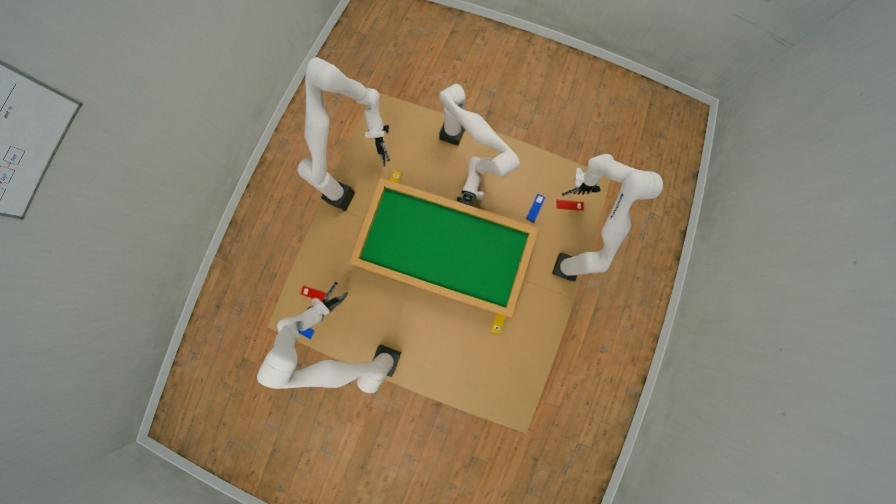

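Call:
{"name": "move", "arguments": {"arm4": {"joints":{"joint1_rad":1.144,"joint2_rad":0.6655,"joint4_rad":1.976,"joint5_rad":0.361,"joint6_rad":0.560,"joint7_rad":-0.469},"min_time_s":2.5}, "cameras": ["arm4_cam_wrist"]}}

Call:
{"name": "move", "arguments": {"arm4": {"joints":{"joint2_rad":0.6768,"joint4_rad":1.9783,"joint6_rad":0.546},"min_time_s":1}, "cameras": []}}

Scene clock: 325.90 s.
Joint torques (N m): arm1=[-3.82 -35.59 10.11 3.93 -5.33 -15.22 0.01] | arm2=[0.88 -17.36 1.6 -1.14 0.52 0.62 0.47] | arm3=[0.84 -13.83 -0.55 -3.92 0.7 0.43 -0.47] | arm4=[0.08 -15.61 1.28 -3.8 -0.18 0.2 -0.17]
Flange force (N): arm1=[-1.0 47.9 17.4] | arm2=[9.6 2.9 0.5] | arm3=[0.1 -1.5 -0.8] | arm4=[0.9 -1.0 0.0]
move: arm4 done
Joint velocities: within noise
arm1: as last shown
arm1.little_load_n: 0.0
arm1.thumb_turn_load_n: 0.0
arm2.joint_positions: joint1_rad=-1.419 joint2_rad=+0.714 joint3_rad=+0.000 joint4_rad=+1.970 joint5_rad=+0.340 joint6_rad=+0.827 joint7_rad=-4.340 hand_little=+1.000 hand_ring=+1.000 hand_middle=+1.000 hand_index=+1.000 hand_thumb_turn=+1.000 hand_thumb_bend=+1.000 hand_force_limit=+0.000 hand_speed=-0.800
arm2.joint_status: not commanded
arm2.hand_stopped_by: target,target,target,target,target,target
arm2.little_load_n: 0.0
arm2.ring_load_n: 0.0
arm2.middle_load_n: 0.0
arm2.index_load_n: 0.0
arm2.thumb_bend_load_n: 0.0
arm2.thumb_turn_load_n: 0.0
arm2.hand: x=+0.3511 y=+0.4219 z=+0.8598 quat_wxyz=(-0.046, -0.952, -0.222, +0.205) (m; scene frame)
arm3.joint_positions: joint1_rad=-1.432 joint2_rad=+0.597 joint3_rad=+0.000 joint4_rad=+2.082 joint5_rad=+0.697 joint6_rad=+0.706 joint7_rad=-3.983 hand_little=+1.000 hand_ring=+1.000 hand_middle=+1.000 hand_index=+1.000 hand_thumb_turn=+1.000 hand_thumb_bend=+1.000 hand_force_limit=+0.000 hand_speed=-0.800
arm3.joint_status: not commanded
arm3.hand_stopped_by: target,target,target,target,target,target
arm3.little_load_n: 0.0
arm3.ring_load_n: 0.0
arm3.middle_load_n: 0.0
arm3.index_load_n: 0.0
arm3.thumb_bend_load_n: 0.0
arm3.thumb_turn_load_n: 0.0
arm3.hand: x=-0.4075 y=+0.4378 z=+0.8694 quat_wxyz=(-0.214, -0.179, -0.960, +0.034) (m; scene frame)
arm4.joint_positions: joint1_rad=+1.144 joint2_rad=+0.666 joint3_rad=+0.000 joint4_rad=+1.976 joint5_rad=+0.361 joint6_rad=+0.560 joint7_rad=-0.469 hand_little=+1.000 hand_ring=+1.000 hand_middle=+1.000 hand_index=+1.000 hand_thumb_turn=+1.000 hand_thumb_bend=+1.000 hand_force_limit=-0.400 hand_speed=+0.000
arm4.joint_status: all done
arm4.hand_stopped_by: target,target,target,target,target,target
arm4.little_load_n: 0.0
arm4.ring_load_n: 0.0
arm4.middle_load_n: 0.0
arm4.index_load_n: 0.0
arm4.thumb_bend_load_n: 0.0
arm4.thumb_turn_load_n: 0.0
arm4.hand: x=+0.4833 y=-0.5532 z=+0.7946 quat_wxyz=(+0.057, +0.789, -0.606, +0.084) (m; scene frame)
pictures: arm4_cam_wrist
camera_calibration:
arm4_cam_wrist: T_world_to_cam=[[-0.873312, -0.485211, 0.0435385, 0.125419], [-0.432855, 0.813863, 0.387639, 0.343833], [-0.223521, 0.319684, -0.920783, 1.12869], [0, 0, 0, 1]] pos_world=[0.510646, -0.579801, 0.900532]

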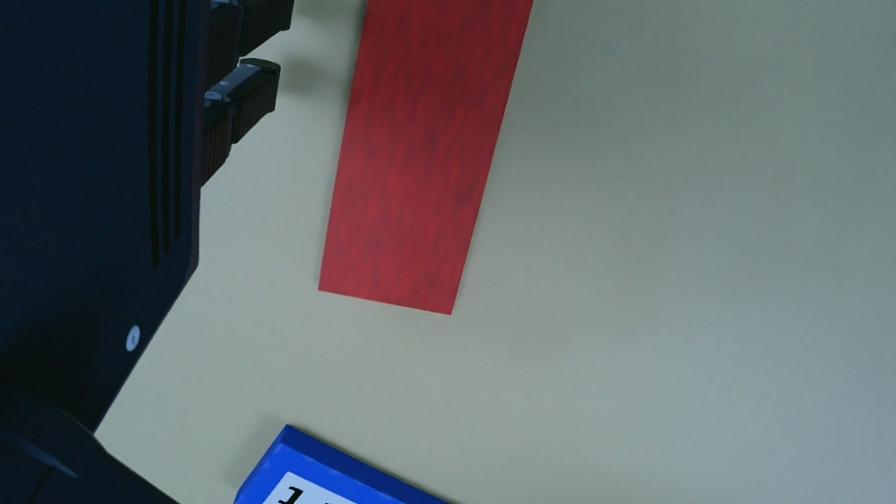

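Scene clock: 327.20 s.
Joint torques (N m): arm1=[-3.79 -35.57 10.15 3.93 -5.35 -15.22 0.03] | arm2=[0.83 -17.33 1.6 -1.21 0.56 0.55 0.45] | arm3=[0.82 -13.94 -0.51 -3.92 0.74 0.32 -0.48] | arm4=[0.08 -15.69 1.3 -3.69 -0.17 0.23 -0.19]
Flange force (N): arm1=[-1.1 47.8 17.4] | arm2=[9.4 2.9 0.4] | arm3=[0.2 -1.1 -1.0] | arm4=[0.9 -1.1 0.1]
move: arm4 done
Joint velocities: within noise
arm1, arm2, arm3: as last shown
arm1.thumb_turn_load_n: -0.5
arm2.thumb_turn_load_n: -0.5
arm3.ring_load_n: 0.5
arm4.joint_positions: joint1_rad=+1.144 joint2_rad=+0.677 joint3_rad=+0.000 joint4_rad=+1.978 joint5_rad=+0.361 joint6_rad=+0.546 joint7_rad=-0.469 hand_little=+1.000 hand_ring=+1.000 hand_middle=+1.000 hand_index=+1.000 hand_thumb_turn=+1.000 hand_thumb_bend=+1.000 hand_force_limit=-0.400 hand_speed=+0.000
arm4.joint_status: all done
arm4.hand_stopped_by: target,target,target,target,target,target
arm4.little_load_n: 0.0
arm4.ring_load_n: 0.0
arm4.middle_load_n: 0.0
arm4.index_load_n: 0.0
arm4.thumb_bend_load_n: 0.0
arm4.thumb_turn_load_n: 0.0
arm4.hand: x=+0.4827 y=-0.5521 z=+0.7896 quat_wxyz=(+0.056, +0.790, -0.606, +0.082) (m; scene frame)
pictures: none
No camera images: "cameras" was empty.

Call:
{"name": "move", "arguments": {"arm4": {"joints":{"joint2_rad":0.6802,"joint4_rad":1.9790,"joint6_rad":0.5419},"min_time_s":1}, "cameras": []}}

Call:
{"name": "move", "arguments": {"arm4": {"joints":{"joint2_rad":0.6824,"joint4_rad":1.9795,"joint6_rad":0.5392},"min_time_s":1}, "cameras": []}}

Scene clock: 329.43 s.
Joint torques (N m): arm1=[-3.83 -35.59 10.11 3.93 -5.35 -15.25 0.03] | arm2=[0.74 -17.39 1.6 -1.16 0.52 0.6 0.46] | arm3=[0.81 -13.93 -0.52 -3.84 0.66 0.4 -0.54] | arm4=[0.08 -15.67 1.31 -3.65 -0.2 0.23 -0.21]
Flange force (N): arm1=[-1.0 47.9 17.5] | arm2=[9.5 3.1 0.6] | arm3=[0.0 -0.9 -0.8] | arm4=[1.0 -1.1 0.0]
move: arm4 done
Joint velocities: within noise
arm1.joint_positions: joint1_rad=-0.968 joint2_rad=+1.490 joint3_rad=+0.000 joint4_rad=+2.122 joint5_rad=-0.976 joint6_rad=-1.850 joint7_rad=-0.387 hand_little=+1.000 hand_ring=+1.000 hand_middle=+1.000 hand_index=+1.000 hand_thumb_turn=+1.000 hand_thumb_bend=+1.000 hand_force_limit=+0.000 hand_speed=-0.800
arm1.joint_status: not commanded
arm1.hand_stopped_by: target,target,target,target,target,target
arm1.little_load_n: 0.0
arm1.ring_load_n: 0.0
arm1.middle_load_n: 0.0
arm1.index_load_n: -0.5
arm1.thumb_bend_load_n: 0.0
arm1.thumb_turn_load_n: 0.0
arm1.hand: x=+0.1587 y=-0.0589 z=+0.7627 quat_wxyz=(+0.486, -0.486, -0.512, +0.514) (m; scene frame)
arm2, arm3: as last shown
arm2.thumb_turn_load_n: 0.0
arm3.ring_load_n: 0.0
arm4.joint_positions: joint1_rad=+1.144 joint2_rad=+0.680 joint3_rad=+0.000 joint4_rad=+1.979 joint5_rad=+0.361 joint6_rad=+0.542 joint7_rad=-0.469 hand_little=+1.000 hand_ring=+1.000 hand_middle=+1.000 hand_index=+1.000 hand_thumb_turn=+1.000 hand_thumb_bend=+1.000 hand_force_limit=-0.400 hand_speed=+0.000
arm4.joint_status: all done
arm4.hand_stopped_by: target,target,target,target,target,target
arm4.little_load_n: 0.0
arm4.ring_load_n: 0.0
arm4.middle_load_n: 0.0
arm4.index_load_n: 0.0
arm4.thumb_bend_load_n: 0.0
arm4.thumb_turn_load_n: 0.0
arm4.hand: x=+0.4825 y=-0.5518 z=+0.7881 quat_wxyz=(+0.056, +0.790, -0.605, +0.081) (m; scene frame)
pictures: none
No camera images: "cameras" was empty.

Scene clock: 330.70 s.
Joint torques (N m): arm1=[-3.77 -35.57 10.14 3.93 -5.33 -15.23 0.05] | arm2=[0.79 -17.31 1.61 -1.23 0.52 0.56 0.45] | arm3=[0.73 -13.92 -0.51 -3.93 0.66 0.33 -0.49] | arm4=[0.1 -15.72 1.3 -3.64 -0.17 0.23 -0.19]
Flange force (N): arm1=[-1.1 47.8 17.3] | arm2=[9.3 2.9 0.4] | arm3=[-0.1 -1.1 -0.9] | arm4=[0.9 -1.1 0.1]
move: arm4 done
Joint velocities: within noise
arm1, arm2, arm3: as last shown
arm1.index_load_n: 0.0
arm4.joint_positions: joint1_rad=+1.144 joint2_rad=+0.682 joint3_rad=+0.000 joint4_rad=+1.980 joint5_rad=+0.361 joint6_rad=+0.539 joint7_rad=-0.469 hand_little=+1.000 hand_ring=+1.000 hand_middle=+1.000 hand_index=+1.000 hand_thumb_turn=+1.000 hand_thumb_bend=+1.000 hand_force_limit=-0.400 hand_speed=+0.000
arm4.joint_status: all done
arm4.hand_stopped_by: target,target,target,target,target,target
arm4.little_load_n: 0.0
arm4.ring_load_n: 0.0
arm4.middle_load_n: 0.0
arm4.index_load_n: 0.0
arm4.thumb_bend_load_n: 0.0
arm4.thumb_turn_load_n: 0.0
arm4.hand: x=+0.4823 y=-0.5517 z=+0.7871 quat_wxyz=(+0.056, +0.790, -0.605, +0.081) (m; scene frame)
pictures: none
No camera images: "cameras" was empty.

Call:
{"name": "move", "arguments": {"arm4": {"joints":{"joint2_rad":0.6847,"joint4_rad":1.9800,"joint6_rad":0.5365},"min_time_s":1}, "cameras": []}}

Call:
{"name": "move", "arguments": {"arm4": {"joints":{"joint2_rad":0.6870,"joint4_rad":1.9805,"joint6_rad":0.5338},"min_time_s":1}, "cameras": ["arm4_cam_wrist"]}}

Scene clock: 332.87 s.
Joint torques (N m): arm1=[-3.78 -35.57 10.16 3.91 -5.35 -15.23 0.03] | arm2=[0.85 -17.35 1.66 -1.1 0.53 0.57 0.46] | arm3=[0.75 -13.86 -0.53 -3.85 0.67 0.4 -0.47] | arm4=[0.06 -15.71 1.29 -3.62 -0.18 0.22 -0.16]
Flange force (N): arm1=[-1.1 47.8 17.3] | arm2=[9.7 3.1 0.3] | arm3=[0.0 -1.1 -0.9] | arm4=[1.0 -1.0 0.0]
move: arm4 done
Joint velocities: within noise
arm1, arm2, arm3: as last shown
arm1.ring_load_n: -0.5
arm1.thumb_turn_load_n: -0.5
arm4.joint_positions: joint1_rad=+1.144 joint2_rad=+0.685 joint3_rad=+0.000 joint4_rad=+1.980 joint5_rad=+0.361 joint6_rad=+0.536 joint7_rad=-0.469 hand_little=+1.000 hand_ring=+1.000 hand_middle=+1.000 hand_index=+1.000 hand_thumb_turn=+1.000 hand_thumb_bend=+1.000 hand_force_limit=-0.400 hand_speed=+0.000
arm4.joint_status: all done
arm4.hand_stopped_by: target,target,target,target,target,target
arm4.little_load_n: 0.0
arm4.ring_load_n: 0.0
arm4.middle_load_n: 0.0
arm4.index_load_n: 0.0
arm4.thumb_bend_load_n: 0.0
arm4.thumb_turn_load_n: 0.0
arm4.hand: x=+0.4821 y=-0.5515 z=+0.7861 quat_wxyz=(+0.056, +0.790, -0.605, +0.081) (m; scene frame)
pictures: none
No camera images: "cameras" was empty.

Scene clock: 334.17 s.
Joint torques (N m): arm1=[-3.81 -35.57 10.15 3.89 -5.34 -15.24 0.03] | arm2=[0.82 -17.39 1.6 -1.16 0.51 0.59 0.48] | arm3=[0.82 -14.02 -0.5 -3.97 0.7 0.39 -0.55] | arm4=[-0.27 -14.71 0.67 -3.24 -0.45 0.02 -0.19]
Flange force (N): arm1=[-1.0 47.7 17.3] | arm2=[9.6 3.0 0.6] | arm3=[0.1 -1.2 -0.7] | arm4=[2.3 -1.3 -2.3]
move: arm4 done
Joint velocities: within noise
arm1, arm2, arm3: as last shown
arm1.ring_load_n: 0.0
arm1.thumb_turn_load_n: 0.0
arm4.joint_positions: joint1_rad=+1.144 joint2_rad=+0.687 joint3_rad=+0.000 joint4_rad=+1.981 joint5_rad=+0.361 joint6_rad=+0.534 joint7_rad=-0.469 hand_little=+1.000 hand_ring=+1.000 hand_middle=+1.000 hand_index=+1.000 hand_thumb_turn=+1.000 hand_thumb_bend=+1.000 hand_force_limit=-0.400 hand_speed=+0.000
arm4.joint_status: all done
arm4.hand_stopped_by: target,target,target,target,target,target
arm4.little_load_n: 0.0
arm4.ring_load_n: 0.0
arm4.middle_load_n: 0.5
arm4.index_load_n: 0.0
arm4.thumb_bend_load_n: 0.0
arm4.thumb_turn_load_n: 0.0
arm4.hand: x=+0.4819 y=-0.5513 z=+0.7850 quat_wxyz=(+0.056, +0.790, -0.605, +0.080) (m; scene frame)
pictures: arm4_cam_wrist
camera_calibration:
arm4_cam_wrist: T_world_to_cam=[[-0.870944, -0.489381, 0.0443085, 0.121519], [-0.434617, 0.809264, 0.395222, 0.337862], [-0.229271, 0.324959, -0.917516, 1.12209], [0, 0, 0, 1]] pos_world=[0.50994, -0.578585, 0.890623]

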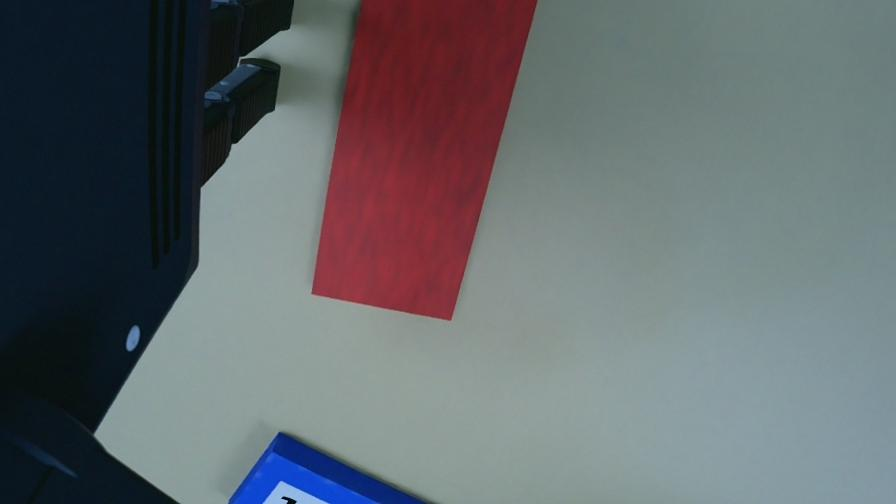

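Call:
{"name": "move", "arguments": {"arm4": {"joints":{"joint1_rad":1.164,"joint2_rad":0.564,"joint4_rad":1.946,"joint5_rad":0.304,"joint6_rad":0.681,"joint7_rad":-0.377},"min_time_s":1.5}, "cameras": []}}

Call:
{"name": "move", "arguments": {"arm4": {"joints":{"joint1_rad":1.370,"joint2_rad":0.95,"joint4_rad":1.47,"joint5_rad":0.046,"joint6_rad":1.56,"joint7_rad":-3.107,"hand_middle":0.08,"hand_index":0.9,"hand_ring":0.9,"hand_little":0.9,"hand_thumb_turn":-1},"min_time_s":4}, "cameras": []}}

Call:
{"name": "move", "arguments": {"arm4": {"joints":{"joint1_rad":1.358,"joint2_rad":1.1295,"joint4_rad":1.361,"joint5_rad":0.046,"joint6_rad":1.5775,"joint7_rad":-3.107},"min_time_s":2}, "cameras": ["arm4_cam_wrist"]}}

Scene clock: 343.23 s.
Joint torques (N m): arm1=[-3.78 -35.58 10.11 3.94 -5.35 -15.25 0.04] | arm2=[0.83 -17.3 1.59 -1.15 0.53 0.6 0.46] | arm3=[0.73 -13.96 -0.59 -3.86 0.71 0.39 -0.46] | arm4=[0.05 -14.92 1.21 -4.7 -0.11 0.19 -0.16]
Flange force (N): arm1=[-1.1 47.9 17.5] | arm2=[9.4 2.9 0.4] | arm3=[0.1 -1.0 -0.6] | arm4=[0.8 -0.8 0.2]
move: arm4 done
Joint velocities: within noise
arm1, arm2, arm3: as last shown
arm3.thumb_bend_load_n: -0.5
arm4.joint_positions: joint1_rad=+1.164 joint2_rad=+0.564 joint3_rad=+0.000 joint4_rad=+1.946 joint5_rad=+0.304 joint6_rad=+0.681 joint7_rad=-0.377 hand_little=+1.000 hand_ring=+1.000 hand_middle=+1.000 hand_index=+1.000 hand_thumb_turn=+1.000 hand_thumb_bend=+1.000 hand_force_limit=-0.400 hand_speed=+0.000
arm4.joint_status: all done
arm4.hand_stopped_by: target,target,target,target,target,target
arm4.little_load_n: 0.0
arm4.ring_load_n: 0.0
arm4.middle_load_n: 0.0
arm4.index_load_n: 0.0
arm4.thumb_bend_load_n: 0.5
arm4.thumb_turn_load_n: 0.0
arm4.hand: x=+0.4854 y=-0.5607 z=+0.8415 quat_wxyz=(+0.057, +0.789, -0.606, +0.084) (m; scene frame)
pictures: none
No camera images: "cameras" was empty.

Scene clock: 347.60 s.
Joint torques (N m): arm1=[-3.8 -35.58 10.14 3.93 -5.34 -15.23 0.03] | arm2=[0.82 -17.33 1.64 -1.19 0.5 0.62 0.52] | arm3=[0.8 -13.98 -0.59 -3.85 0.7 0.39 -0.47] | arm4=[0.1 -19.02 1.21 -3.48 -0.25 1.79 -0.22]
Flange force (N): arm1=[-1.1 47.8 17.4] | arm2=[9.4 2.7 0.6] | arm3=[0.2 -1.0 -0.6] | arm4=[-0.7 0.6 -0.4]
move: arm4 done
Joint velocities: within noise
arm1, arm2, arm3: as last shown
arm3.thumb_bend_load_n: 0.0
arm4.joint_positions: joint1_rad=+1.370 joint2_rad=+0.950 joint3_rad=+0.000 joint4_rad=+1.470 joint5_rad=+0.046 joint6_rad=+1.560 joint7_rad=-3.107 hand_little=+0.900 hand_ring=+0.900 hand_middle=+0.080 hand_index=+0.900 hand_thumb_turn=-1.000 hand_thumb_bend=+1.000 hand_force_limit=-0.400 hand_speed=+0.000
arm4.joint_status: all done
arm4.hand_stopped_by: target,target,target,target,target,target
arm4.little_load_n: 0.0
arm4.ring_load_n: 0.0
arm4.middle_load_n: 0.0
arm4.index_load_n: 0.0
arm4.thumb_bend_load_n: 0.0
arm4.thumb_turn_load_n: 0.0
arm4.hand: x=+0.5070 y=-0.6514 z=+0.8117 quat_wxyz=(+0.241, -0.565, -0.721, +0.322) (m; scene frame)
pictures: none
No camera images: "cameras" was empty.

Scene clock: 349.90 s.
Joint torques (N m): arm1=[-3.79 -35.55 10.1 3.9 -5.34 -15.23 0.04] | arm2=[0.81 -17.41 1.62 -1.19 0.56 0.57 0.45] | arm3=[0.68 -13.99 -0.54 -3.95 0.71 0.36 -0.55] | arm4=[0.13 -20.14 1.29 -2.92 -0.25 1.92 -0.22]
Flange force (N): arm1=[-1.0 47.7 17.4] | arm2=[9.6 3.0 0.5] | arm3=[-0.2 -1.0 -0.8] | arm4=[-0.6 0.5 -0.4]
move: arm4 done
Joint velocities: within noise
arm1: as last shown
arm1.middle_load_n: -0.5
arm2.joint_positions: joint1_rad=-1.419 joint2_rad=+0.714 joint3_rad=+0.000 joint4_rad=+1.970 joint5_rad=+0.340 joint6_rad=+0.827 joint7_rad=-4.340 hand_little=+1.000 hand_ring=+1.000 hand_middle=+1.000 hand_index=+1.000 hand_thumb_turn=+1.000 hand_thumb_bend=+1.000 hand_force_limit=+0.000 hand_speed=-0.800
arm2.joint_status: not commanded
arm2.hand_stopped_by: target,target,target,target,target,target
arm2.little_load_n: 0.0
arm2.ring_load_n: 0.0
arm2.middle_load_n: 0.0
arm2.index_load_n: 0.0
arm2.thumb_bend_load_n: 0.0
arm2.thumb_turn_load_n: 0.0
arm2.hand: x=+0.3511 y=+0.4219 z=+0.8598 quat_wxyz=(-0.046, -0.952, -0.222, +0.205) (m; scene frame)
arm3.joint_positions: joint1_rad=-1.432 joint2_rad=+0.597 joint3_rad=+0.000 joint4_rad=+2.082 joint5_rad=+0.697 joint6_rad=+0.706 joint7_rad=-3.983 hand_little=+1.000 hand_ring=+1.000 hand_middle=+1.000 hand_index=+1.000 hand_thumb_turn=+1.000 hand_thumb_bend=+1.000 hand_force_limit=+0.000 hand_speed=-0.800
arm3.joint_status: not commanded
arm3.hand_stopped_by: target,target,target,target,target,target
arm3.little_load_n: 0.0
arm3.ring_load_n: 0.0
arm3.middle_load_n: 0.0
arm3.index_load_n: 0.0
arm3.thumb_bend_load_n: 0.0
arm3.thumb_turn_load_n: 0.0
arm3.hand: x=-0.4075 y=+0.4378 z=+0.8694 quat_wxyz=(-0.214, -0.179, -0.960, +0.034) (m; scene frame)
arm4.joint_positions: joint1_rad=+1.358 joint2_rad=+1.129 joint3_rad=+0.000 joint4_rad=+1.361 joint5_rad=+0.046 joint6_rad=+1.578 joint7_rad=-3.107 hand_little=+0.900 hand_ring=+0.900 hand_middle=+0.080 hand_index=+0.900 hand_thumb_turn=-1.000 hand_thumb_bend=+1.000 hand_force_limit=-0.400 hand_speed=+0.000
arm4.joint_status: all done
arm4.hand_stopped_by: target,target,target,target,target,target
arm4.little_load_n: 0.0
arm4.ring_load_n: 0.0
arm4.middle_load_n: 0.0
arm4.index_load_n: 0.0
arm4.thumb_bend_load_n: 0.0
arm4.thumb_turn_load_n: 0.0
arm4.hand: x=+0.5069 y=-0.6478 z=+0.7510 quat_wxyz=(+0.265, -0.549, -0.710, +0.354) (m; scene frame)
pictures: arm4_cam_wrist
camera_calibration:
arm4_cam_wrist: T_world_to_cam=[[0.511634, 0.384922, -0.768157, 0.573254], [0.757348, -0.624266, 0.191616, -0.939683], [-0.405777, -0.679799, -0.610916, 0.336195], [0, 0, 0, 1]] pos_world=[0.55479, -0.578725, 0.825794]

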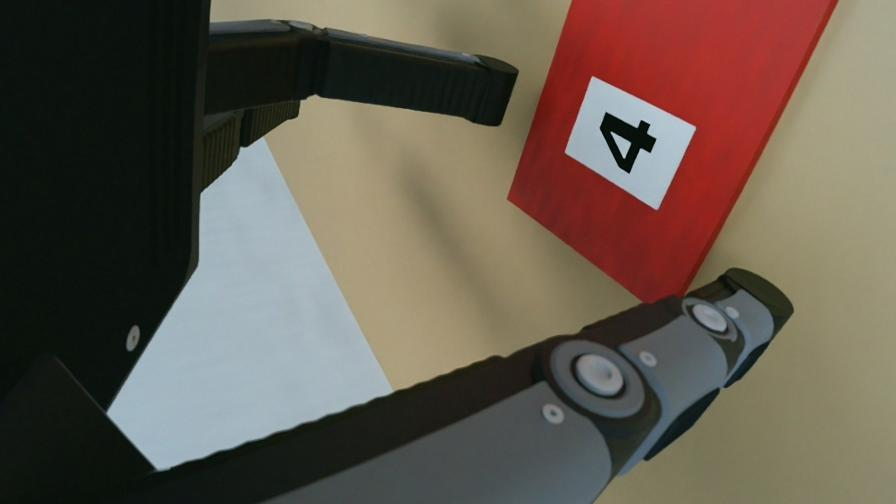

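Call:
{"name": "move", "arguments": {"arm4": {"joints":{"joint2_rad":1.1401,"joint4_rad":1.358,"joint6_rad":1.5698},"min_time_s":1}, "cameras": []}}

Call:
{"name": "move", "arguments": {"arm4": {"joints":{"joint2_rad":1.1418,"joint4_rad":1.3575,"joint6_rad":1.5686},"min_time_s":1}, "cameras": []}}

Scene clock: 352.13 s.
Joint torques (N m): arm1=[-3.81 -35.54 10.08 3.91 -5.33 -15.23 0.03] | arm2=[0.76 -17.37 1.6 -1.19 0.52 0.56 0.43] | arm3=[0.86 -13.93 -0.55 -3.95 0.65 0.38 -0.51] | arm4=[0.09 -20.19 1.3 -2.88 -0.27 1.9 -0.23]
Flange force (N): arm1=[-1.0 47.7 17.5] | arm2=[9.4 3.1 0.4] | arm3=[0.2 -1.4 -0.7] | arm4=[-0.7 0.5 -0.4]
move: arm4 done
Joint velocities: within noise
arm1, arm2, arm3: as last shown
arm1.middle_load_n: 0.0
arm3.thumb_turn_load_n: -0.5
arm4.joint_positions: joint1_rad=+1.358 joint2_rad=+1.140 joint3_rad=+0.000 joint4_rad=+1.358 joint5_rad=+0.046 joint6_rad=+1.570 joint7_rad=-3.107 hand_little=+0.900 hand_ring=+0.900 hand_middle=+0.080 hand_index=+0.900 hand_thumb_turn=-1.000 hand_thumb_bend=+1.000 hand_force_limit=-0.400 hand_speed=+0.000
arm4.joint_status: all done
arm4.hand_stopped_by: target,target,target,target,target,target
arm4.little_load_n: 0.0
arm4.ring_load_n: 0.0
arm4.middle_load_n: -0.5
arm4.index_load_n: 0.0
arm4.thumb_bend_load_n: 0.0
arm4.thumb_turn_load_n: 0.0
arm4.hand: x=+0.5069 y=-0.6479 z=+0.7454 quat_wxyz=(+0.265, -0.548, -0.710, +0.354) (m; scene frame)
pictures: none
No camera images: "cameras" was empty.

Scene clock: 353.43 s.
Joint torques (N m): arm1=[-3.81 -35.55 10.12 3.88 -5.35 -15.23 0.02] | arm2=[0.78 -17.34 1.6 -1.12 0.54 0.62 0.45] | arm3=[0.79 -14.01 -0.61 -3.91 0.7 0.38 -0.49] | arm4=[0.13 -20.23 1.28 -2.84 -0.26 1.92 -0.23]
Flange force (N): arm1=[-1.0 47.7 17.4] | arm2=[9.5 3.1 0.5] | arm3=[0.2 -1.1 -0.6] | arm4=[-0.7 0.6 -0.5]
move: arm4 done
Joint velocities: within noise
arm1.joint_positions: joint1_rad=-0.968 joint2_rad=+1.490 joint3_rad=+0.000 joint4_rad=+2.122 joint5_rad=-0.976 joint6_rad=-1.850 joint7_rad=-0.387 hand_little=+1.000 hand_ring=+1.000 hand_middle=+1.000 hand_index=+1.000 hand_thumb_turn=+1.000 hand_thumb_bend=+1.000 hand_force_limit=+0.000 hand_speed=-0.800
arm1.joint_status: not commanded
arm1.hand_stopped_by: target,target,target,target,target,target
arm1.little_load_n: 0.0
arm1.ring_load_n: 0.0
arm1.middle_load_n: 0.0
arm1.index_load_n: 0.0
arm1.thumb_bend_load_n: 0.0
arm1.thumb_turn_load_n: 0.0
arm1.hand: x=+0.1587 y=-0.0589 z=+0.7627 quat_wxyz=(+0.486, -0.486, -0.512, +0.514) (m; scene frame)
arm2, arm3: as last shown
arm3.thumb_turn_load_n: 0.0
arm4.joint_positions: joint1_rad=+1.358 joint2_rad=+1.142 joint3_rad=+0.000 joint4_rad=+1.358 joint5_rad=+0.046 joint6_rad=+1.569 joint7_rad=-3.107 hand_little=+0.900 hand_ring=+0.900 hand_middle=+0.080 hand_index=+0.900 hand_thumb_turn=-1.000 hand_thumb_bend=+1.000 hand_force_limit=-0.400 hand_speed=+0.000
arm4.joint_status: all done
arm4.hand_stopped_by: target,target,target,target,target,target
arm4.little_load_n: 0.0
arm4.ring_load_n: 0.0
arm4.middle_load_n: 0.0
arm4.index_load_n: 0.0
arm4.thumb_bend_load_n: 0.0
arm4.thumb_turn_load_n: 0.0
arm4.hand: x=+0.5070 y=-0.6479 z=+0.7445 quat_wxyz=(+0.265, -0.548, -0.710, +0.354) (m; scene frame)
pictures: none
No camera images: "cameras" was empty.


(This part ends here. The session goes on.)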